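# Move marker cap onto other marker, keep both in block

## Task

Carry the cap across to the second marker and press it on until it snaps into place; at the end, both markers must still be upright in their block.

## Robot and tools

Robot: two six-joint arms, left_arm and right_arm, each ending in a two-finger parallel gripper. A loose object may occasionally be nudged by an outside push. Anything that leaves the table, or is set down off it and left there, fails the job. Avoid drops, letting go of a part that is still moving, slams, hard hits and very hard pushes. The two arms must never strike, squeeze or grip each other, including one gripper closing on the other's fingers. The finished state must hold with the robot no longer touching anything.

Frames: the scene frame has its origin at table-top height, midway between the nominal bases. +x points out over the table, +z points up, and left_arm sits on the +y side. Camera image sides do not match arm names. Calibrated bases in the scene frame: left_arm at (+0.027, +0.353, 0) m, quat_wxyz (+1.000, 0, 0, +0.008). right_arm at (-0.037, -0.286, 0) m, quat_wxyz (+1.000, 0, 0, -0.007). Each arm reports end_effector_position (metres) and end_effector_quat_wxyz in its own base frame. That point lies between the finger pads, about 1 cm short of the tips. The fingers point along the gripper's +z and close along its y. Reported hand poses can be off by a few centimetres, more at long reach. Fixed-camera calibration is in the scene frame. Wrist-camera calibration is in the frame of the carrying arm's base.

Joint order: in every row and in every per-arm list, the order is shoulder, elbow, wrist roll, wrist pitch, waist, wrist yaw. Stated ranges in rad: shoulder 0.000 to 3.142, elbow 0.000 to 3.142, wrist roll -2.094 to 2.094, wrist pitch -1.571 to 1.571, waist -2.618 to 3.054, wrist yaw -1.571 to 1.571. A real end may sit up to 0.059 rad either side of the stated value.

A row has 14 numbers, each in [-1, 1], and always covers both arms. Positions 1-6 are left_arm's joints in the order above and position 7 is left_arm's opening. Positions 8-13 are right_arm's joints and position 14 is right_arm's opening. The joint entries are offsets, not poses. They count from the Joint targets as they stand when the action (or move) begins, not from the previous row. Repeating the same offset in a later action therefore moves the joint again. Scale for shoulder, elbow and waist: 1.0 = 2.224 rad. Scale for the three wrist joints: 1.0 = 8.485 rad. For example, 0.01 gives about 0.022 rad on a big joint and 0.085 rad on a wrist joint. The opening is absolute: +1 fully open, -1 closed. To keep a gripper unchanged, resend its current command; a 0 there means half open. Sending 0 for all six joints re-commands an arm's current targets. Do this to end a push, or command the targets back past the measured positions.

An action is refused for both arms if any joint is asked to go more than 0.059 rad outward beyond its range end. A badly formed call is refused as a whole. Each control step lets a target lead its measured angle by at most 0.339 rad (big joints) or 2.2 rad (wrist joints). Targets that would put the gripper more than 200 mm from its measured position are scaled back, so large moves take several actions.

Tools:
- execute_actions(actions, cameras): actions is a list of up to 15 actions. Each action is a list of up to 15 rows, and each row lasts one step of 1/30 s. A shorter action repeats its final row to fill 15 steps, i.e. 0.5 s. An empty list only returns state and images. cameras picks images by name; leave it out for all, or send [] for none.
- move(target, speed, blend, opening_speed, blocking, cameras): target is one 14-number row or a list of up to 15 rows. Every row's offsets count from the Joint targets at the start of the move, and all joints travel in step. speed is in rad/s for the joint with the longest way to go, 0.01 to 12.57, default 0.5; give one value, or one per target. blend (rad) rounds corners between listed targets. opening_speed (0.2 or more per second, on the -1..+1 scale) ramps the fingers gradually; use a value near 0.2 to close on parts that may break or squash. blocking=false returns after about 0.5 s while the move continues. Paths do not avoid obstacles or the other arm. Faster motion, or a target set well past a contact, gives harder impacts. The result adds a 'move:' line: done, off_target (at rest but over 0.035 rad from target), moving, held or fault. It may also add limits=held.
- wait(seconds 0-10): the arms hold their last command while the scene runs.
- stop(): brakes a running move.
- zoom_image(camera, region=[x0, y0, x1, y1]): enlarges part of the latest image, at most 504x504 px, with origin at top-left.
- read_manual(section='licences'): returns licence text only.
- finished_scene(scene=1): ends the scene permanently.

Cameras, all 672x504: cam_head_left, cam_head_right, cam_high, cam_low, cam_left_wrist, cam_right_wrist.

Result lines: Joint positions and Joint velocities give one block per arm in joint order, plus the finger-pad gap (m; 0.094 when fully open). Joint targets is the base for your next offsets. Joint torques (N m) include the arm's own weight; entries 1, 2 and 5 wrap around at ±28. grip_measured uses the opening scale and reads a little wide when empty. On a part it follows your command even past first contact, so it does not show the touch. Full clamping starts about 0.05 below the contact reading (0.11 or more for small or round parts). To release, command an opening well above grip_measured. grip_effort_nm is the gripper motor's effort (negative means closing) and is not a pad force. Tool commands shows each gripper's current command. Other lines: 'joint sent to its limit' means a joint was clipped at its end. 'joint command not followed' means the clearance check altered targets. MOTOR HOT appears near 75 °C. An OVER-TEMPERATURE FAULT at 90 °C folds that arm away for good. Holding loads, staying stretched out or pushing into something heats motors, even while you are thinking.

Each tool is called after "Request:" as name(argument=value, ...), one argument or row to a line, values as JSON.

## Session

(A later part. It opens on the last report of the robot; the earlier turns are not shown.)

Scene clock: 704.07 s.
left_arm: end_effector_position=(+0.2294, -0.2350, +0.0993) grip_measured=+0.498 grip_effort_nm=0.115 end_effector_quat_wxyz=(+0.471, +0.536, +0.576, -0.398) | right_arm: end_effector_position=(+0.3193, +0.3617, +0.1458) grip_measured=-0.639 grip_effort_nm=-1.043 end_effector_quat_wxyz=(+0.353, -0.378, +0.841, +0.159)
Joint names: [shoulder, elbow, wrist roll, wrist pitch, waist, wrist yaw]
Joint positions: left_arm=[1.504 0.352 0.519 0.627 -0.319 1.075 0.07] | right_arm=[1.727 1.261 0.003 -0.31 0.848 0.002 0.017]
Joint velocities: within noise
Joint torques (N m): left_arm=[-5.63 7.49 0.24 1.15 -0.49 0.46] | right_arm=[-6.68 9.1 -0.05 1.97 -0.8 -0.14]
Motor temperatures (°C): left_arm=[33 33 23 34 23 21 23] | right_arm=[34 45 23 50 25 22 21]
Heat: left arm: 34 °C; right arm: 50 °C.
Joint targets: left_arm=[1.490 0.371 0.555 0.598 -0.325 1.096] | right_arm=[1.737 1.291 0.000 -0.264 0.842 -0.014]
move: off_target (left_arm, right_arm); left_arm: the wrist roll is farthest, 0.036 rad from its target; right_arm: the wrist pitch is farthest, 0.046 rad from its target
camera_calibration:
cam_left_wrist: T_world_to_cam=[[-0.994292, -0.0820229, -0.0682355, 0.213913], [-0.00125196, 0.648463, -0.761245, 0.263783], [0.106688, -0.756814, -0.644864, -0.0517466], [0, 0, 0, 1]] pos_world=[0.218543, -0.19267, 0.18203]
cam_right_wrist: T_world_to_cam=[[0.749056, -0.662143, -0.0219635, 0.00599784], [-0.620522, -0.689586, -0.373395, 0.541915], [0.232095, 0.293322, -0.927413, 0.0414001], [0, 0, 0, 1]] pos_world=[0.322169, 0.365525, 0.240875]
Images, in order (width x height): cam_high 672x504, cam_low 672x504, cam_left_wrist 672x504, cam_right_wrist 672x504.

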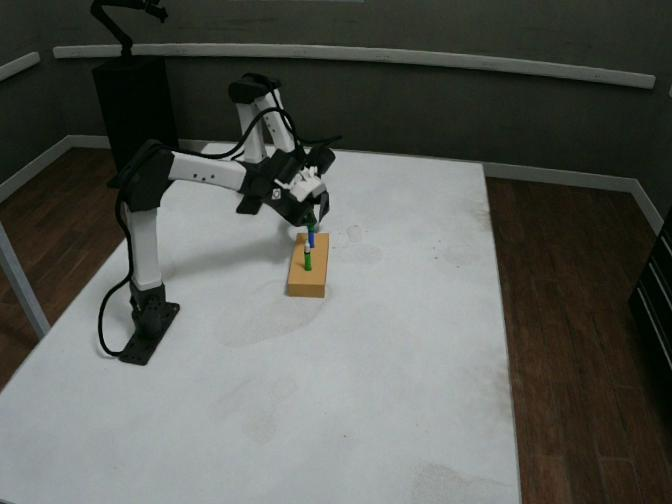

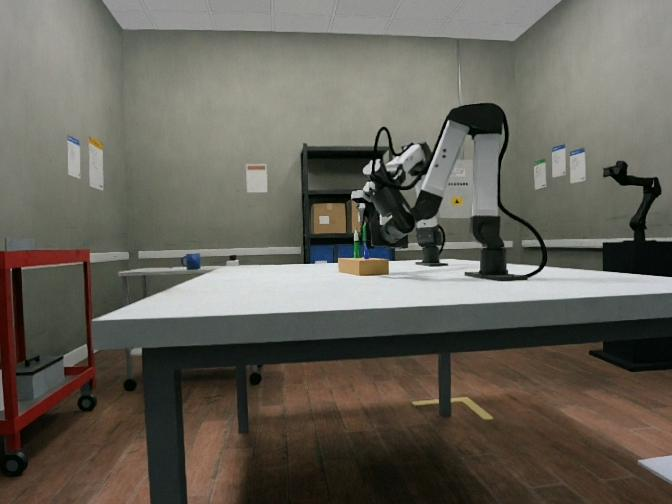

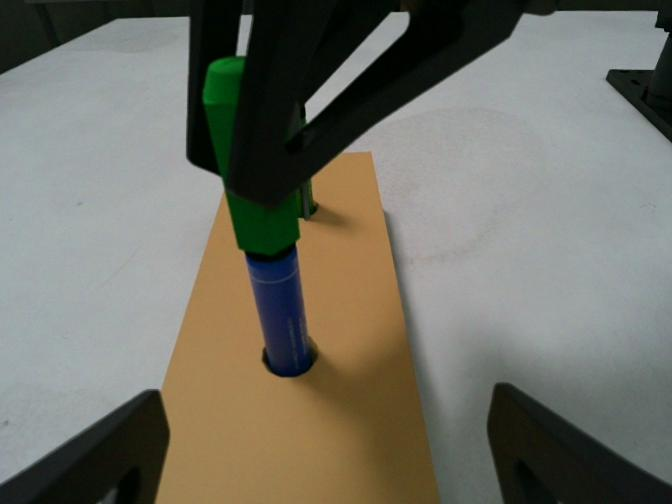

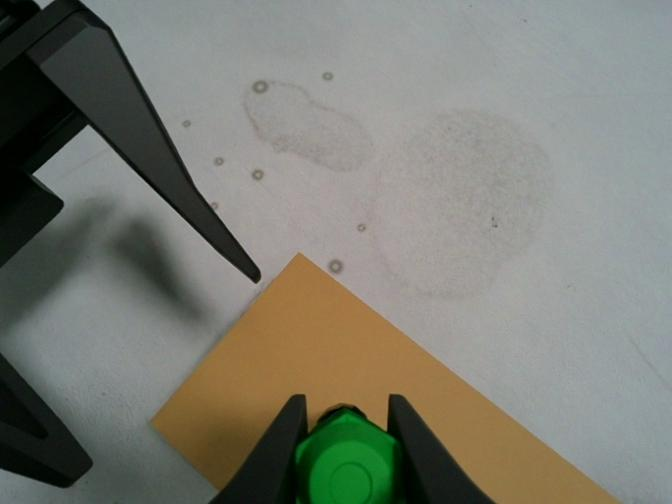

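Request:
move(
  target=[0.0972, 0.0576, -0.0062, 0.0177, -0.0368, 0.0048, 0.5, 0, 0, 0, 0, 0, 0, -0.75],
  speed=0.3,
  cameras=["cam_left_wrist", "cam_right_wrist", "cam_high", "cam_low"],
)

Scene clock: 745.13 s.
left_arm: end_effector_position=(+0.2366, -0.2685, +0.0914) grip_measured=+0.498 grip_effort_nm=0.125 end_effector_quat_wxyz=(+0.446, +0.559, +0.546, -0.437) | right_arm: end_effector_position=(+0.3193, +0.3617, +0.1458) grip_measured=-0.639 grip_effort_nm=-1.053 end_effector_quat_wxyz=(+0.353, -0.378, +0.841, +0.159)
Joint names: [shoulder, elbow, wrist roll, wrist pitch, waist, wrist yaw]
Joint positions: left_arm=[1.694 0.476 0.501 0.693 -0.402 1.116 0.07] | right_arm=[1.727 1.261 0.003 -0.31 0.848 0.002 0.017]
Joint velocities: within noise
Joint torques (N m): left_arm=[-4.9 7.49 -0.11 1.91 -0.53 0.46] | right_arm=[-6.58 9.06 -0.03 1.97 -0.72 -0.11]
Motor temperatures (°C): left_arm=[33 33 23 34 23 21 23] | right_arm=[35 46 23 52 25 22 23]
Heat: left arm: 34 °C; right arm: 52 °C.
Joint targets: left_arm=[1.706 0.499 0.502 0.748 -0.407 1.136] | right_arm=[1.737 1.291 0.000 -0.264 0.842 -0.014]
move: off_target (left_arm, right_arm); left_arm: the wrist pitch is farthest, 0.055 rad from its target; right_arm: the wrist pitch is farthest, 0.046 rad from its target
camera_calibration:
cam_left_wrist: T_world_to_cam=[[-0.998593, 0.0312469, -0.0428406, 0.246939], [0.0529538, 0.62961, -0.775105, 0.262876], [0.0027532, -0.776283, -0.630379, -0.0648974], [0, 0, 0, 1]] pos_world=[0.23285, -0.223604, 0.173425]
cam_right_wrist: T_world_to_cam=[[0.749056, -0.662143, -0.0219635, 0.00599784], [-0.620522, -0.689586, -0.373395, 0.541915], [0.232095, 0.293322, -0.927413, 0.0414001], [0, 0, 0, 1]] pos_world=[0.322169, 0.365525, 0.240875]
Images, in order (width x height): cam_high 672x504, cam_low 672x504, cam_left_wrist 672x504, cam_right_wrist 672x504.

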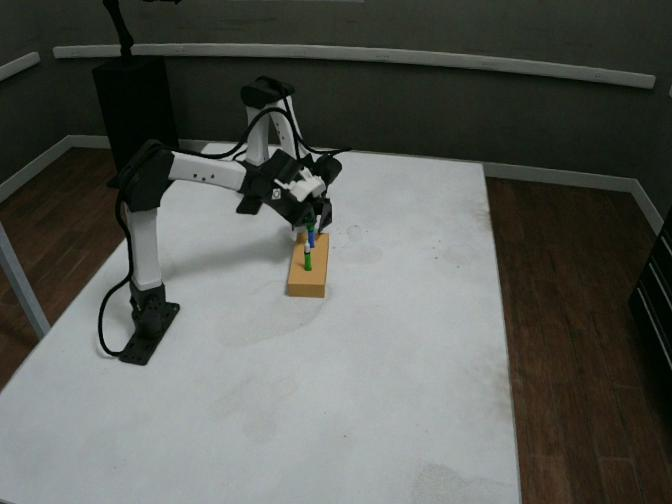

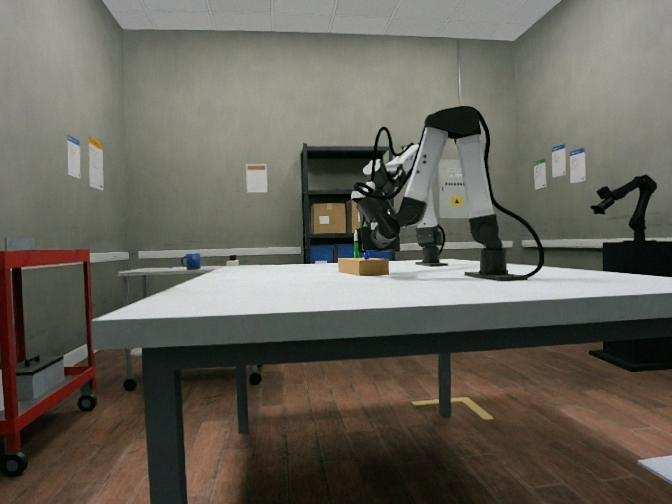

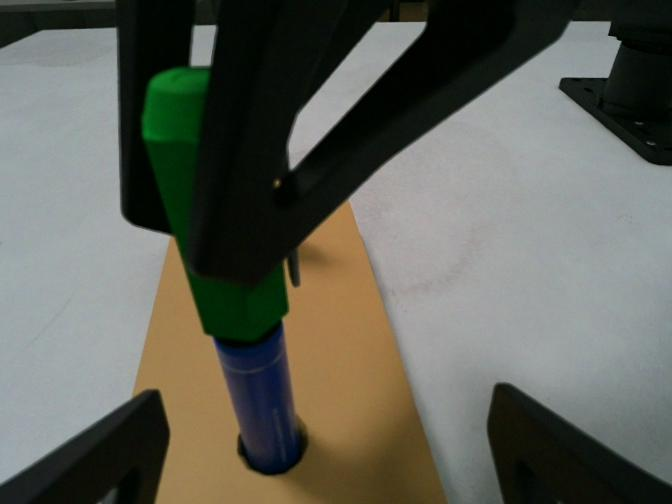

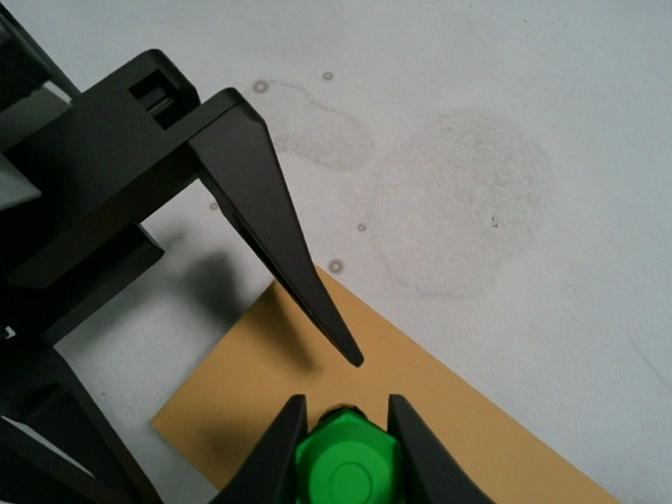

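Request:
move(
  target=[0.0549, 0.0306, -0.0032, 0.00754, -0.0153, 0.00224, 0.5, 0, 0, 0, 0, 0, 0, -0.75],
  speed=0.2,
  cameras=["cam_left_wrist", "cam_right_wrist", "cam_high", "cam_low"],
)

Scene clock: 774.53 s.
left_arm: end_effector_position=(+0.2441, -0.2852, +0.0813) grip_measured=+0.498 grip_effort_nm=0.125 end_effector_quat_wxyz=(+0.435, +0.563, +0.535, -0.455) | right_arm: end_effector_position=(+0.3193, +0.3617, +0.1458) grip_measured=-0.639 grip_effort_nm=-1.053 end_effector_quat_wxyz=(+0.353, -0.378, +0.841, +0.159)
Joint names: [shoulder, elbow, wrist roll, wrist pitch, waist, wrist yaw]
Joint positions: left_arm=[1.816 0.545 0.475 0.757 -0.435 1.134 0.07] | right_arm=[1.727 1.261 0.003 -0.31 0.848 0.002 0.017]
Joint velocities: within noise
Joint torques (N m): left_arm=[-5.59 7.16 -0.09 1.89 -0.44 0.43] | right_arm=[-6.61 9.06 -0.03 1.96 -0.7 -0.12]
Motor temperatures (°C): left_arm=[32 32 23 38 23 21 23] | right_arm=[36 46 23 53 25 22 23]
Heat: left arm: 38 °C; right arm: 53 °C.
Joint targets: left_arm=[1.828 0.567 0.475 0.812 -0.441 1.155] | right_arm=[1.737 1.291 0.000 -0.264 0.842 -0.014]
move: off_target (left_arm, right_arm); left_arm: the wrist pitch is farthest, 0.055 rad from its target; right_arm: the wrist pitch is farthest, 0.046 rad from its target
camera_calibration:
cam_left_wrist: T_world_to_cam=[[-0.996941, 0.0740008, -0.0251463, 0.264739], [0.0655973, 0.617327, -0.783967, 0.259317], [-0.0424906, -0.783218, -0.620293, -0.0759805], [0, 0, 0, 1]] pos_world=[0.24369, -0.239183, 0.162823]
cam_right_wrist: T_world_to_cam=[[0.749056, -0.662143, -0.0219635, 0.00599784], [-0.620522, -0.689586, -0.373395, 0.541915], [0.232095, 0.293322, -0.927413, 0.0414001], [0, 0, 0, 1]] pos_world=[0.322169, 0.365525, 0.240875]
Images, in order (width x height): cam_high 672x504, cam_low 672x504, cam_left_wrist 672x504, cam_right_wrist 672x504.

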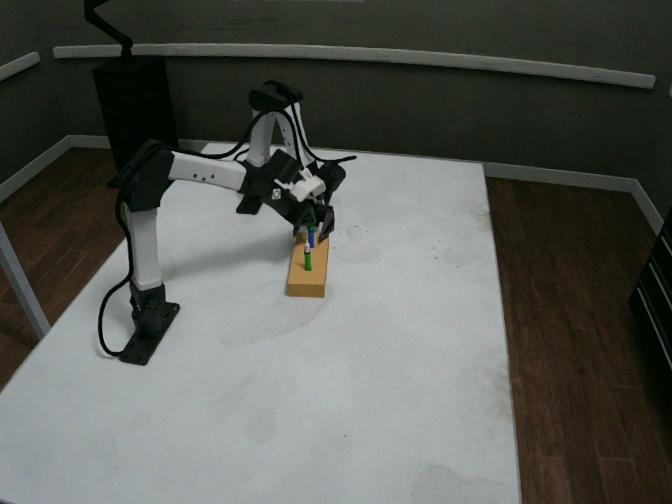

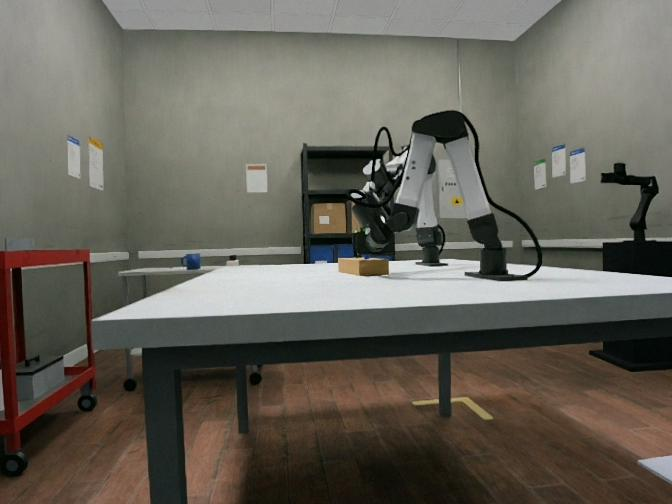

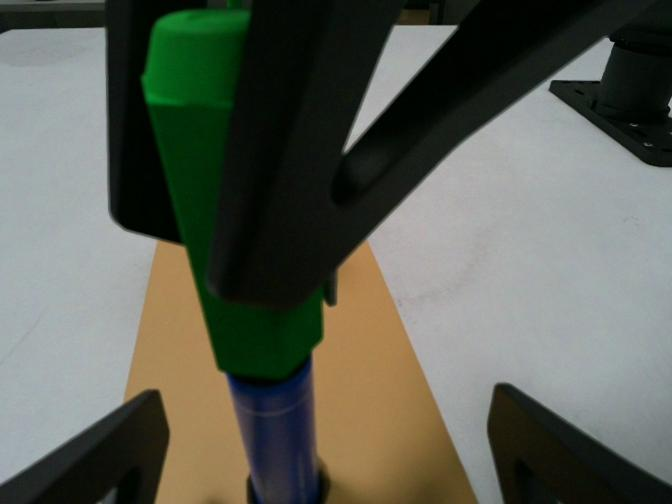

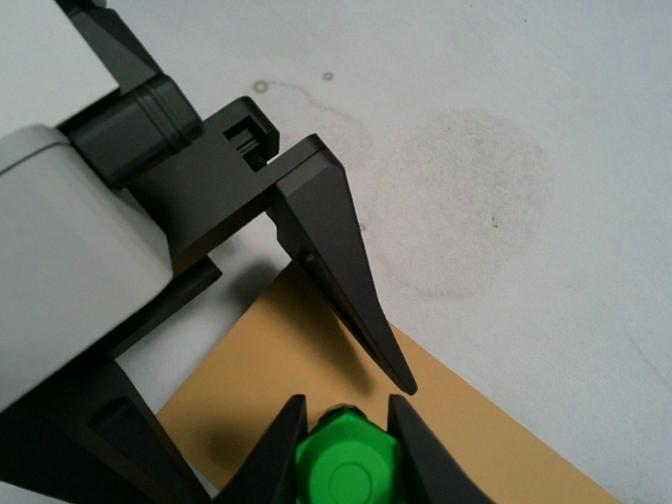

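Request:
move(
  target=[0, 0.00585, 0, 0, -0.00247, -0.00825, 0.5, 0, 0, 0, 0, 0, 0, -0.75],
  speed=0.2,
  cameras=["cam_left_wrist", "cam_right_wrist"],
)

Scene clock: 810.50 s.
left_arm: end_effector_position=(+0.2511, -0.2879, +0.0826) grip_measured=+0.498 grip_effort_nm=0.125 end_effector_quat_wxyz=(+0.443, +0.563, +0.539, -0.443) | right_arm: end_effector_position=(+0.3193, +0.3617, +0.1458) grip_measured=-0.639 grip_effort_nm=-1.062 end_effector_quat_wxyz=(+0.353, -0.378, +0.841, +0.159)
Joint names: [shoulder, elbow, wrist roll, wrist pitch, waist, wrist yaw]
Joint positions: left_arm=[1.816 0.559 0.473 0.759 -0.441 1.102 0.07] | right_arm=[1.727 1.261 0.003 -0.31 0.848 0.002 0.017]
Joint velocities: within noise
Joint torques (N m): left_arm=[-5.75 7.08 -0.11 1.93 -0.53 0.15] | right_arm=[-6.57 9.11 -0.04 1.95 -0.73 -0.14]
Motor temperatures (°C): left_arm=[32 32 23 39 23 21 23] | right_arm=[36 47 23 54 25 22 24]
Heat: left arm: 39 °C; right arm: 54 °C.
Joint targets: left_arm=[1.828 0.580 0.475 0.812 -0.447 1.085] | right_arm=[1.737 1.291 0.000 -0.264 0.842 -0.014]
move: off_target (left_arm, right_arm); left_arm: the wrist pitch is farthest, 0.053 rad from its target; right_arm: the wrist pitch is farthest, 0.046 rad from its target
camera_calibration:
cam_left_wrist: T_world_to_cam=[[-0.997755, 0.051164, -0.0432134, 0.267125], [0.0657395, 0.625047, -0.777814, 0.263145], [-0.0127856, -0.778908, -0.627007, -0.0826146], [0, 0, 0, 1]] pos_world=[0.24817, -0.242494, 0.164421]
cam_right_wrist: T_world_to_cam=[[0.749056, -0.662143, -0.0219635, 0.00599784], [-0.620522, -0.689586, -0.373395, 0.541915], [0.232095, 0.293322, -0.927413, 0.0414001], [0, 0, 0, 1]] pos_world=[0.322169, 0.365525, 0.240875]
Images, in order (width x height): cam_left_wrist 672x504, cam_right_wrist 672x504.

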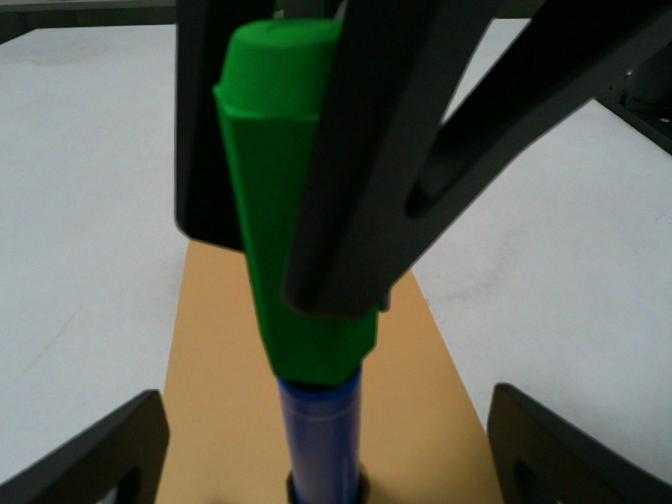

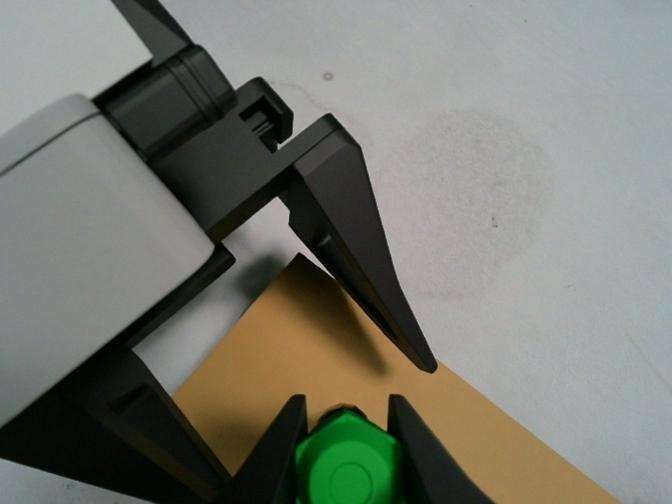

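Request:
move(
  target=[0, 0, 0, 0, 0, 0, -0.8, 0, 0, 0, 0, 0, 0, -0.75],
  opening_speed=0.6,
  cameras=["cam_left_wrist", "cam_right_wrist", "cam_high"],
)

Scene clock: 818.73 s.
left_arm: end_effector_position=(+0.2515, -0.2879, +0.0824) grip_measured=-0.709 grip_effort_nm=-0.955 end_effector_quat_wxyz=(+0.443, +0.562, +0.541, -0.442) | right_arm: end_effector_position=(+0.3193, +0.3617, +0.1458) grip_measured=-0.639 grip_effort_nm=-1.062 end_effector_quat_wxyz=(+0.353, -0.378, +0.841, +0.159)
Joint names: [shoulder, elbow, wrist roll, wrist pitch, waist, wrist yaw]
Joint positions: left_arm=[1.816 0.559 0.472 0.759 -0.441 1.099 0.014] | right_arm=[1.727 1.261 0.003 -0.31 0.848 0.002 0.017]
Joint velocities: within noise
Joint torques (N m): left_arm=[-5.86 7.15 -0.07 1.92 -0.64 0.17] | right_arm=[-6.52 9.05 -0.05 1.96 -0.77 -0.13]
Motor temperatures (°C): left_arm=[32 33 23 39 23 21 23] | right_arm=[36 47 23 54 25 22 24]
Heat: left arm: 39 °C; right arm: 54 °C.
Joint targets: left_arm=[1.828 0.580 0.475 0.812 -0.447 1.085] | right_arm=[1.737 1.291 0.000 -0.264 0.842 -0.014]
move: off_target (left_arm, right_arm); left_arm: the wrist pitch is farthest, 0.053 rad from its target; right_arm: the wrist pitch is farthest, 0.046 rad from its target
camera_calibration:
cam_left_wrist: T_world_to_cam=[[-0.997945, 0.0482027, -0.0422141, 0.266682], [0.0631198, 0.626261, -0.777054, 0.263849], [-0.0110191, -0.778122, -0.628016, -0.0828953], [0, 0, 0, 1]] pos_world=[0.248567, -0.242595, 0.164223]
cam_right_wrist: T_world_to_cam=[[0.749056, -0.662143, -0.0219635, 0.00599784], [-0.620522, -0.689586, -0.373395, 0.541915], [0.232095, 0.293322, -0.927413, 0.0414001], [0, 0, 0, 1]] pos_world=[0.322169, 0.365525, 0.240875]
Images, in order (width x height): cam_high 672x504, cam_left_wrist 672x504, cam_right_wrist 672x504.

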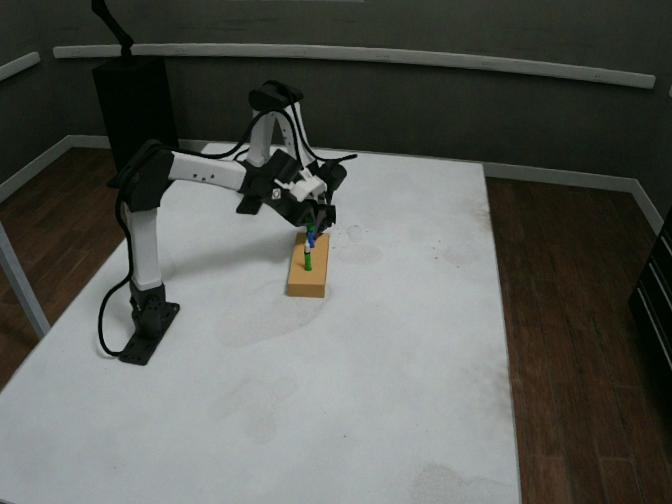

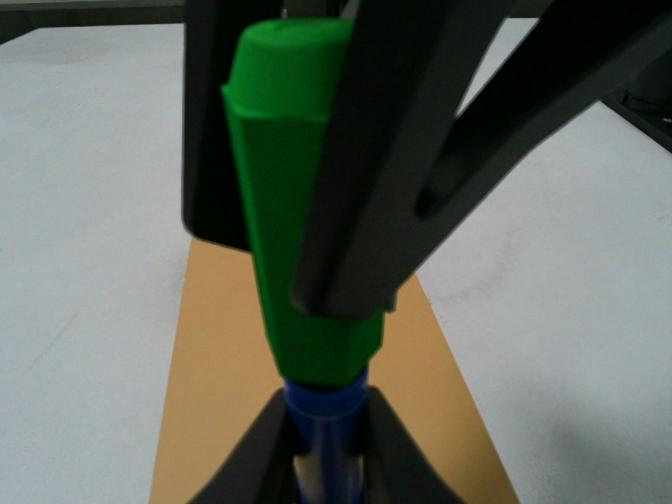

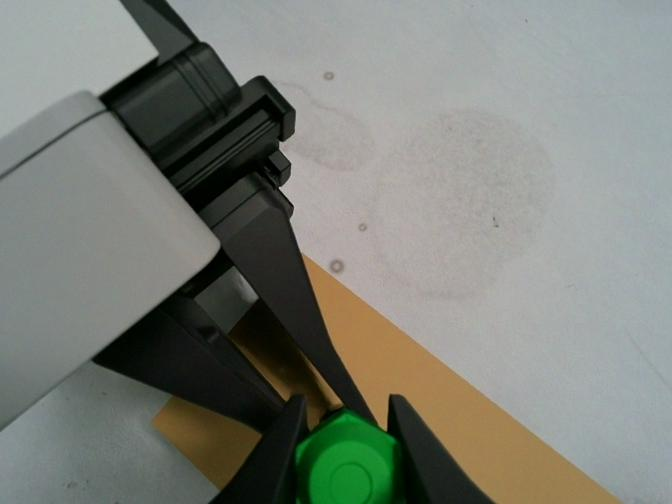

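Request:
move(
  target=[
    [0, 0, 0, 0, 0, 0, -0.8, 0, 0, 0, -0.00896, 0, 0, -0.75],
    [0, 0, 0, 0, 0, 0, -0.8, -0.0108, 0.0288, 0, -0.0189, 0, 0, -0.75],
    [0, 0, 0, 0, 0, 0, -0.8, -0.0166, 0.0606, 0, -0.02817, 0, 0, -0.75],
  ],
  speed=0.12,
  blend=[0.01, 0.01, 0],
  cameras=["cam_left_wrist", "cam_right_wrist", "cam_high"],
)

Scene clock: 853.40 s.
left_arm: end_effector_position=(+0.2517, -0.2927, +0.0956) grip_measured=-0.711 grip_effort_nm=-0.994 end_effector_quat_wxyz=(+0.459, +0.571, +0.512, -0.448) | right_arm: end_effector_position=(+0.3145, +0.3552, +0.1610) grip_measured=-0.639 grip_effort_nm=-1.062 end_effector_quat_wxyz=(+0.323, -0.385, +0.852, +0.144)
Joint names: [shoulder, elbow, wrist roll, wrist pitch, waist, wrist yaw]
Joint positions: left_arm=[1.816 0.572 0.459 0.814 -0.446 1.131 0.014] | right_arm=[1.727 1.371 -0.002 -0.491 0.847 0.002 0.017]
Joint velocities: within noise
Joint torques (N m): left_arm=[-5.94 5.97 0.02 1.41 -0.08 -0.05] | right_arm=[-9.58 11.15 -0.01 1.28 -0.68 -0.12]
Motor temperatures (°C): left_arm=[32 33 23 40 23 21 25] | right_arm=[37 47 23 54 25 22 24]
Heat: left arm: 40 °C; right arm: 54 °C.
Joint targets: left_arm=[1.828 0.580 0.475 0.812 -0.446 1.085] | right_arm=[1.701 1.426 0.000 -0.503 0.842 -0.014]
move: off_target (left_arm, right_arm); left_arm: the wrist yaw is farthest, 0.046 rad from its target; right_arm: the elbow is farthest, 0.055 rad from its target
camera_calibration:
cam_left_wrist: T_world_to_cam=[[-0.993097, 0.0770419, -0.0884435, 0.279195], [0.116921, 0.590219, -0.798731, 0.255097], [-0.00933463, -0.803558, -0.595153, -0.089371], [0, 0, 0, 1]] pos_world=[0.246608, -0.243888, 0.175258]
cam_right_wrist: T_world_to_cam=[[0.749298, -0.661967, -0.0187505, 0.00485912], [-0.634516, -0.709544, -0.306492, 0.540947], [0.189584, 0.241552, -0.951688, 0.0941634], [0, 0, 0, 1]] pos_world=[0.321747, 0.364297, 0.255502]
Images, in order (width x height): cam_high 672x504, cam_left_wrist 672x504, cam_right_wrist 672x504.

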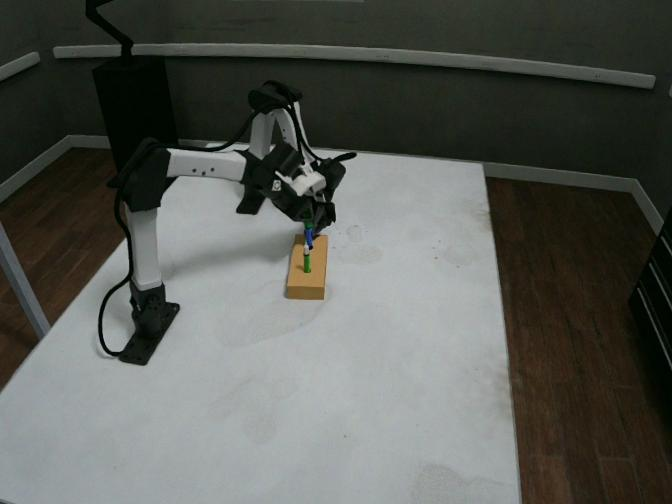

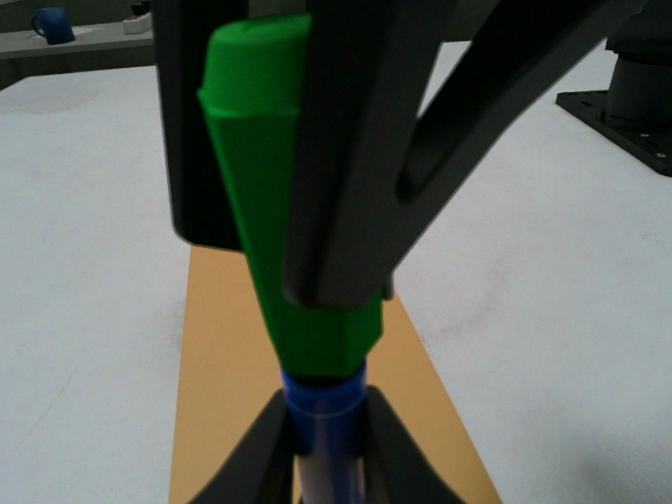

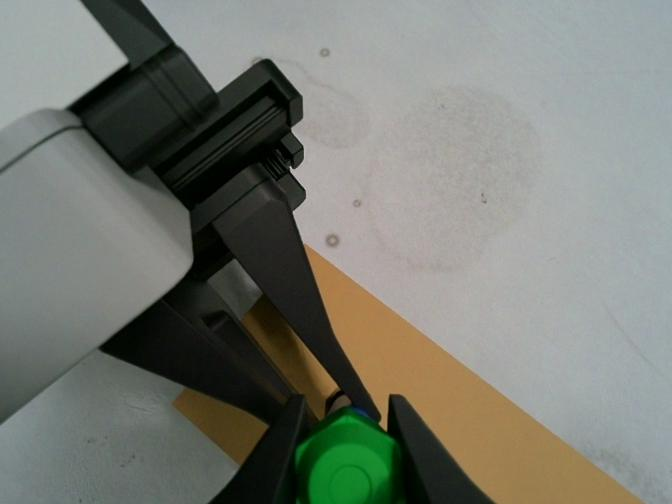

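Request:
move(
  target=[0, 0, 0, -0.0055, 0, 0, -0.85, -0.0207, 0.0153, 0, 0.0098, 0, 0, -0.8],
  speed=0.1,
  cameras=["cam_left_wrist", "cam_right_wrist", "cam_high"],
)

Scene clock: 884.53 s.
left_arm: end_effector_position=(+0.2519, -0.2934, +0.0978) grip_measured=-0.711 grip_effort_nm=-0.994 end_effector_quat_wxyz=(+0.459, +0.571, +0.509, -0.451) | right_arm: end_effector_position=(+0.3165, +0.3566, +0.1656) grip_measured=-0.639 grip_effort_nm=-1.062 end_effector_quat_wxyz=(+0.328, -0.383, +0.851, +0.146)
Joint names: [shoulder, elbow, wrist roll, wrist pitch, waist, wrist yaw]
Joint positions: left_arm=[1.816 0.578 0.455 0.816 -0.446 1.139 0.014] | right_arm=[1.727 1.382 -0.002 -0.491 0.846 0.002 0.017]
Joint velocities: within noise
Joint torques (N m): left_arm=[-5.74 5.35 0.13 0.99 -0.14 -0.14] | right_arm=[-13.3 12.9 -0.01 2.11 -0.54 -0.1]
Motor temperatures (°C): left_arm=[32 32 23 36 23 21 25] | right_arm=[41 46 23 49 25 22 25]
Heat: left arm: 36 °C; right arm: 49 °C.
Joint targets: left_arm=[1.828 0.580 0.475 0.766 -0.446 1.085] | right_arm=[1.654 1.460 0.000 -0.420 0.842 -0.014]
move: off_target (left_arm, right_arm); left_arm: the wrist yaw is farthest, 0.054 rad from its target; right_arm: the elbow is farthest, 0.078 rad from its target
camera_calibration:
cam_left_wrist: T_world_to_cam=[[-0.992546, 0.082636, -0.0895738, 0.281427], [0.121076, 0.584917, -0.802005, 0.255054], [-0.0138813, -0.806873, -0.590562, -0.0889175], [0, 0, 0, 1]] pos_world=[0.247214, -0.244186, 0.177252]
cam_right_wrist: T_world_to_cam=[[0.748734, -0.662606, -0.0187038, 0.00484868], [-0.632958, -0.706282, -0.317064, 0.544636], [0.196879, 0.249236, -0.94822, 0.0921962], [0, 0, 0, 1]] pos_world=[0.32295, 0.364901, 0.260198]
Images, in order (width x height): cam_high 672x504, cam_left_wrist 672x504, cam_right_wrist 672x504.

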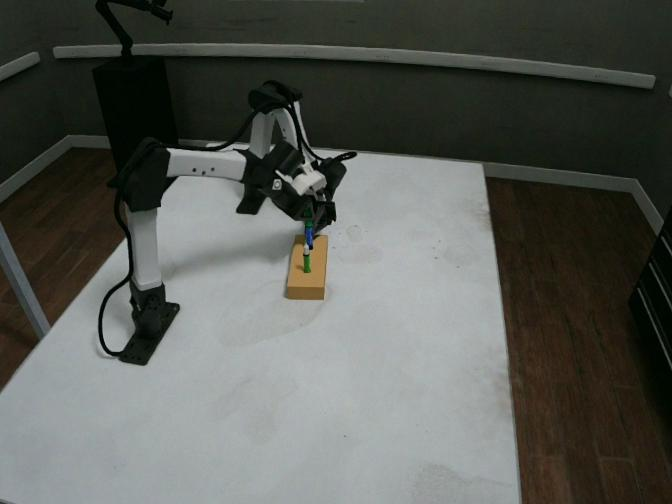

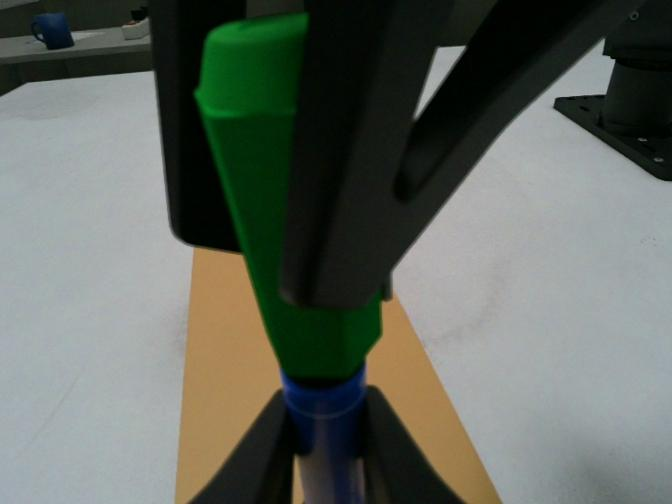

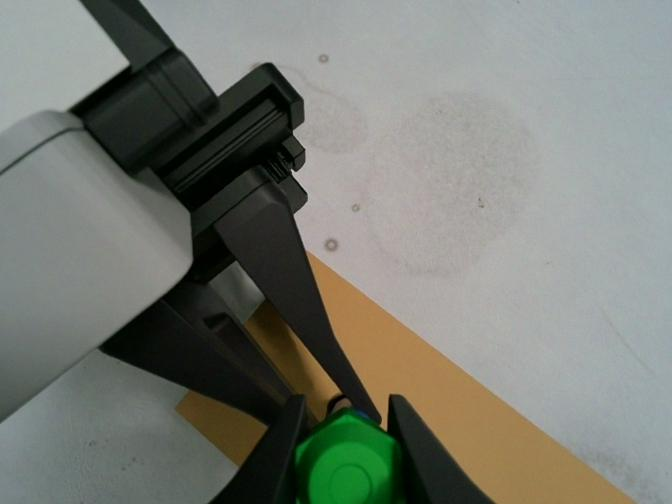

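Request:
move(
  target=[0, 0, 0, -0.0025, 0, 0, -0.9, -0.0243, 0.027, 0, 0.0080, 0, 0, -0.85],
  speed=0.1,
  cameras=["cam_left_wrist", "cam_right_wrist", "cam_high"],
)

Scene clock: 910.47 s.
left_arm: end_effector_position=(+0.2568, -0.2927, +0.0916) grip_measured=-0.711 grip_effort_nm=-0.994 end_effector_quat_wxyz=(+0.453, +0.564, +0.530, -0.442) | right_arm: end_effector_position=(+0.3289, +0.3701, +0.2858) grip_measured=-0.640 grip_effort_nm=-1.057 end_effector_quat_wxyz=(+0.458, -0.354, +0.789, +0.205)
Joint names: [shoulder, elbow, wrist roll, wrist pitch, waist, wrist yaw]
Joint positions: left_arm=[1.815 0.581 0.455 0.779 -0.446 1.101 0.014] | right_arm=[1.613 1.494 0.001 -0.4 0.845 0.002 0.017]
Joint velocities: within noise
Joint torques (N m): left_arm=[-5.67 5.08 0.12 1.15 -0.06 0.13] | right_arm=[-7.87 8.96 0.02 2.21 -0.49 -0.13]
Motor temperatures (°C): left_arm=[32 31 23 35 23 21 26] | right_arm=[50 49 23 54 25 22 25]
Heat: left arm: 35 °C; right arm: 54 °C.
Joint targets: left_arm=[1.828 0.580 0.475 0.744 -0.446 1.085] | right_arm=[1.600 1.520 0.000 -0.352 0.842 -0.014]
move: off_target (right_arm); right_arm: the wrist pitch is farthest, 0.048 rad from its target
camera_calibration:
cam_left_wrist: T_world_to_cam=[[-0.996545, 0.0507476, -0.0657465, 0.27503], [0.0830534, 0.611149, -0.787146, 0.265199], [0.000235137, -0.789887, -0.613253, -0.0884479], [0, 0, 0, 1]] pos_world=[0.252074, -0.245897, 0.172592]
cam_right_wrist: T_world_to_cam=[[0.751016, -0.659974, -0.0202367, 0.00543937], [-0.538898, -0.594953, -0.596338, 0.607771], [0.381528, 0.458765, -0.802478, 0.0203897], [0, 0, 0, 1]] pos_world=[0.315663, 0.355831, 0.378909]
Images, in order (width x height): cam_high 672x504, cam_left_wrist 672x504, cam_right_wrist 672x504.

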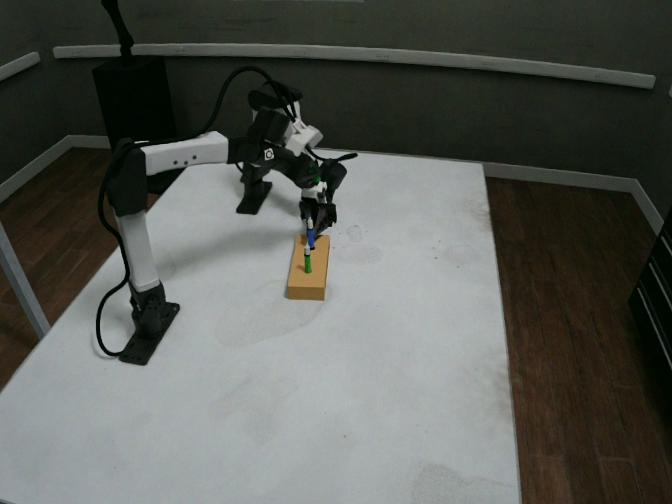

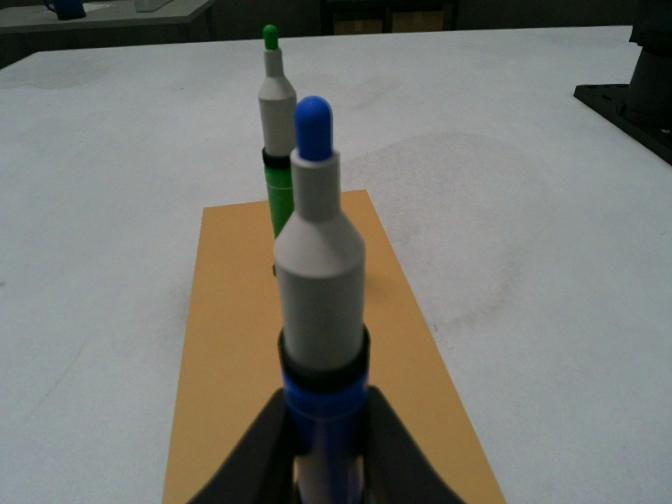

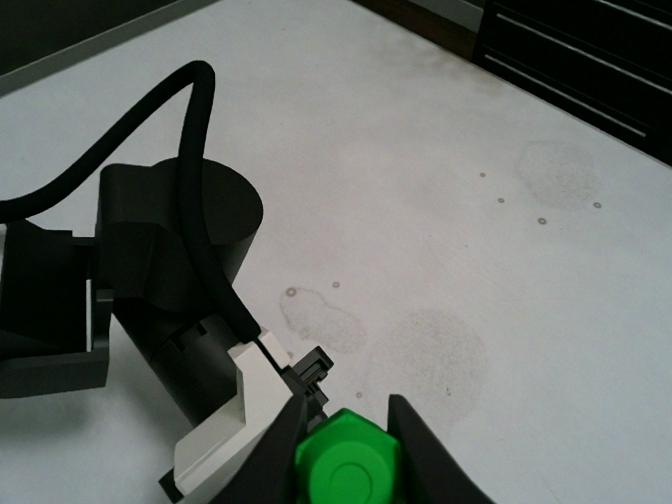

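Request:
move(
  target=[0, -0.0135, 0.0018, -0.0028, 0, 0, -0.9, -0.1241, -0.1709, 0, -0.0316, -0.0796, 0, -0.85],
  speed=0.4,
)

Scene clock: 960.50 s.
left_arm: end_effector_position=(+0.2536, -0.2907, +0.0860) grip_measured=-0.711 grip_effort_nm=-0.994 end_effector_quat_wxyz=(+0.446, +0.562, +0.538, -0.442) | right_arm: end_effector_position=(+0.3042, +0.2411, +0.2133) grip_measured=-0.639 grip_effort_nm=-1.057 end_effector_quat_wxyz=(+0.368, -0.302, +0.870, +0.129)
Joint names: [shoulder, elbow, wrist roll, wrist pitch, waist, wrist yaw]
Joint positions: left_arm=[1.815 0.568 0.459 0.768 -0.446 1.094 0.014] | right_arm=[1.34 1.155 0.001 -0.584 0.67 -0.001 0.017]
Joint velocities: within noise
Joint torques (N m): left_arm=[-5.61 3.33 0.17 0.98 -0.01 0.18] | right_arm=[-5.75 5.55 0.01 1.15 -0.65 -0.11]
Motor temperatures (°C): left_arm=[33 31 23 34 23 21 26] | right_arm=[47 46 23 58 25 22 25]
Heat: left arm: 34 °C; right arm: 58 °C.
Joint targets: left_arm=[1.828 0.550 0.491 0.721 -0.446 1.085] | right_arm=[1.324 1.140 0.000 -0.620 0.665 -0.014]
move: off_target (left_arm, right_arm); left_arm: the wrist pitch is farthest, 0.048 rad from its target; right_arm: the wrist pitch is farthest, 0.036 rad from its target
camera_calibration:
cam_left_wrist: T_world_to_cam=[[-0.997709, 0.046957, -0.0487106, 0.269158], [0.0673584, 0.621638, -0.780403, 0.266199], [-0.006365, -0.781896, -0.623377, -0.085406], [0, 0, 0, 1]] pos_world=[0.250067, -0.244897, 0.167613]
cam_right_wrist: T_world_to_cam=[[0.622152, -0.782559, -0.0229729, 0.00672555], [-0.729826, -0.569109, -0.378773, 0.479914], [0.283338, 0.25242, -0.925205, 0.136661], [0, 0, 0, 1]] pos_world=[0.307349, 0.243891, 0.308372]

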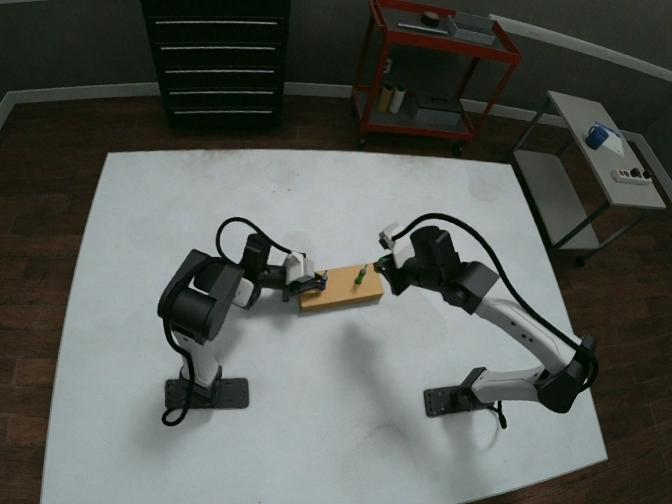

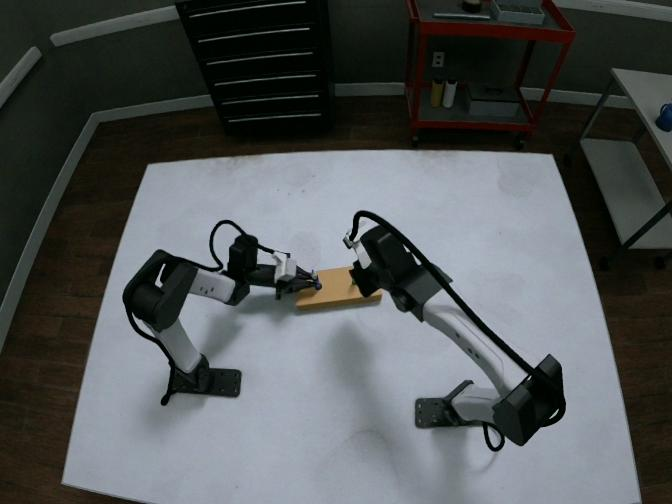

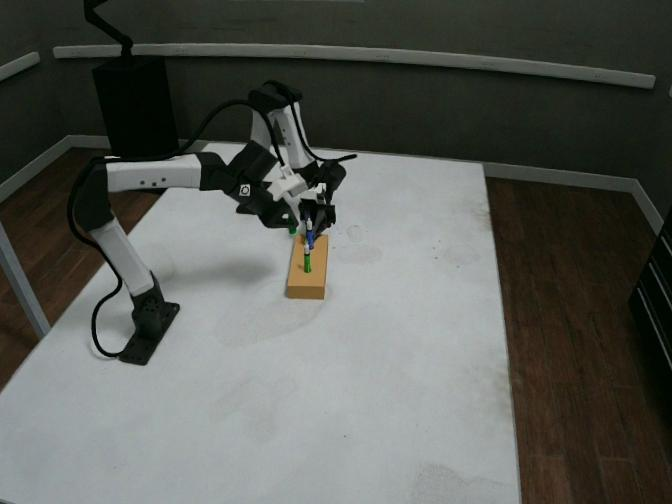

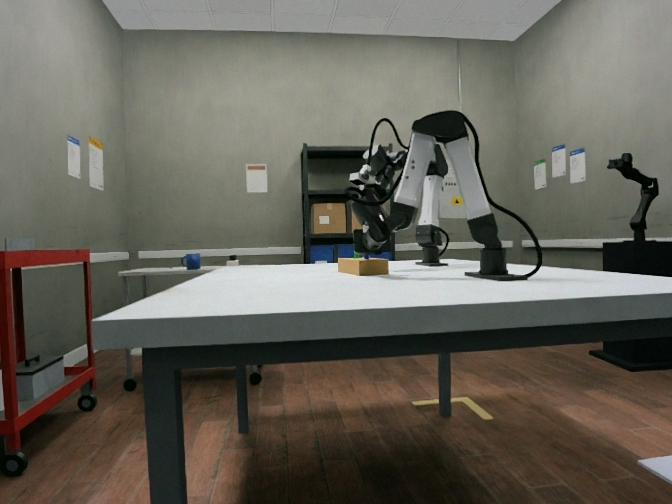

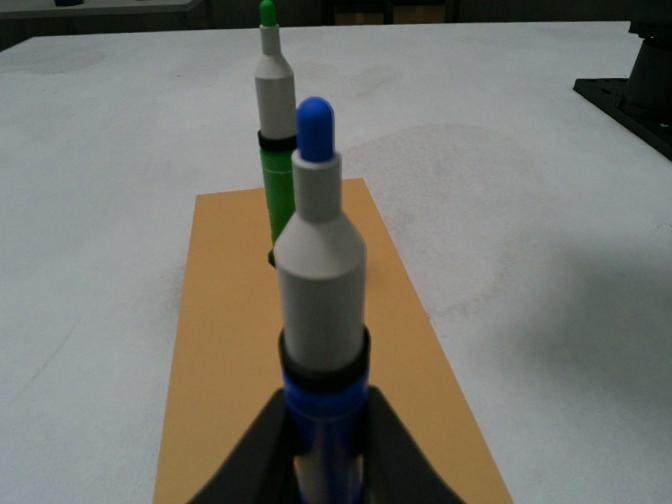

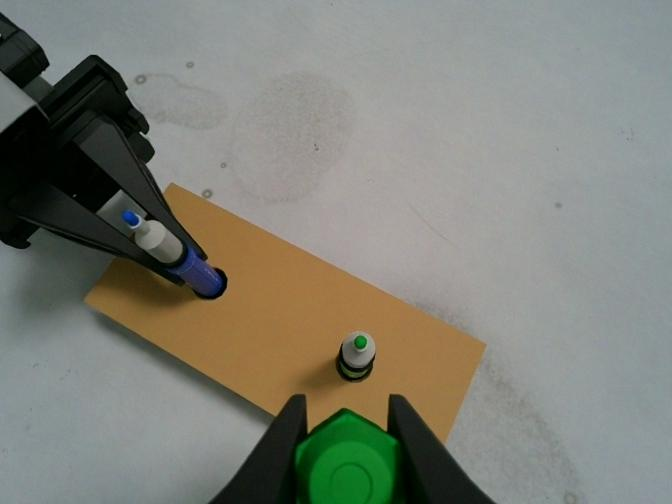

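Request:
zoom_image(
  camera="cam_right_wrist",
  region=[290, 310, 430, 504],
)

Request:
zoom_image(
  camera="cam_left_wrist",
  region=[210, 0, 400, 290],
)

Request:
zoom_image(
  camera="cam_right_wrist",
  region=[70, 170, 270, 330],
)

Scaled by 2.598 from the camera's 672x504 image, which has a finer 960x720 frame.

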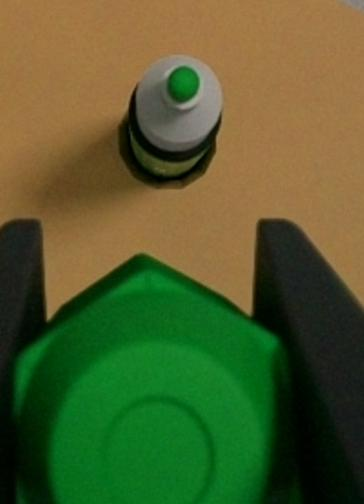

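Scaled by 1.738 from the camera's 672x504 image, which has a finer 960x720 frame.

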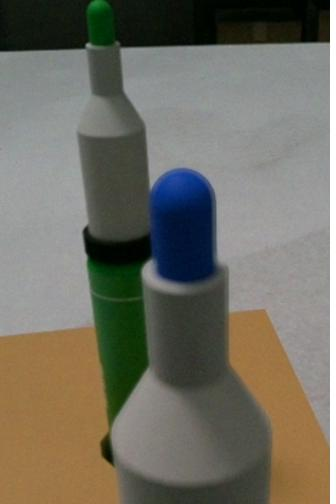

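Scaled by 2.520 from the camera's 672x504 image, which has a finer 960x720 frame.

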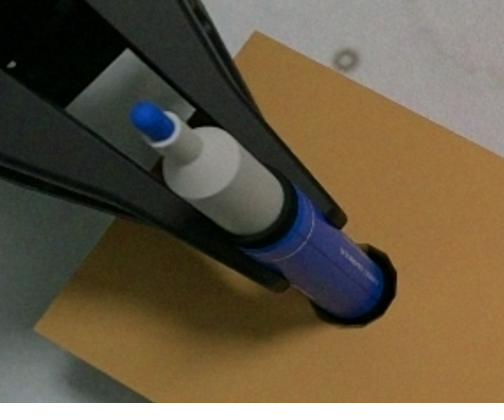

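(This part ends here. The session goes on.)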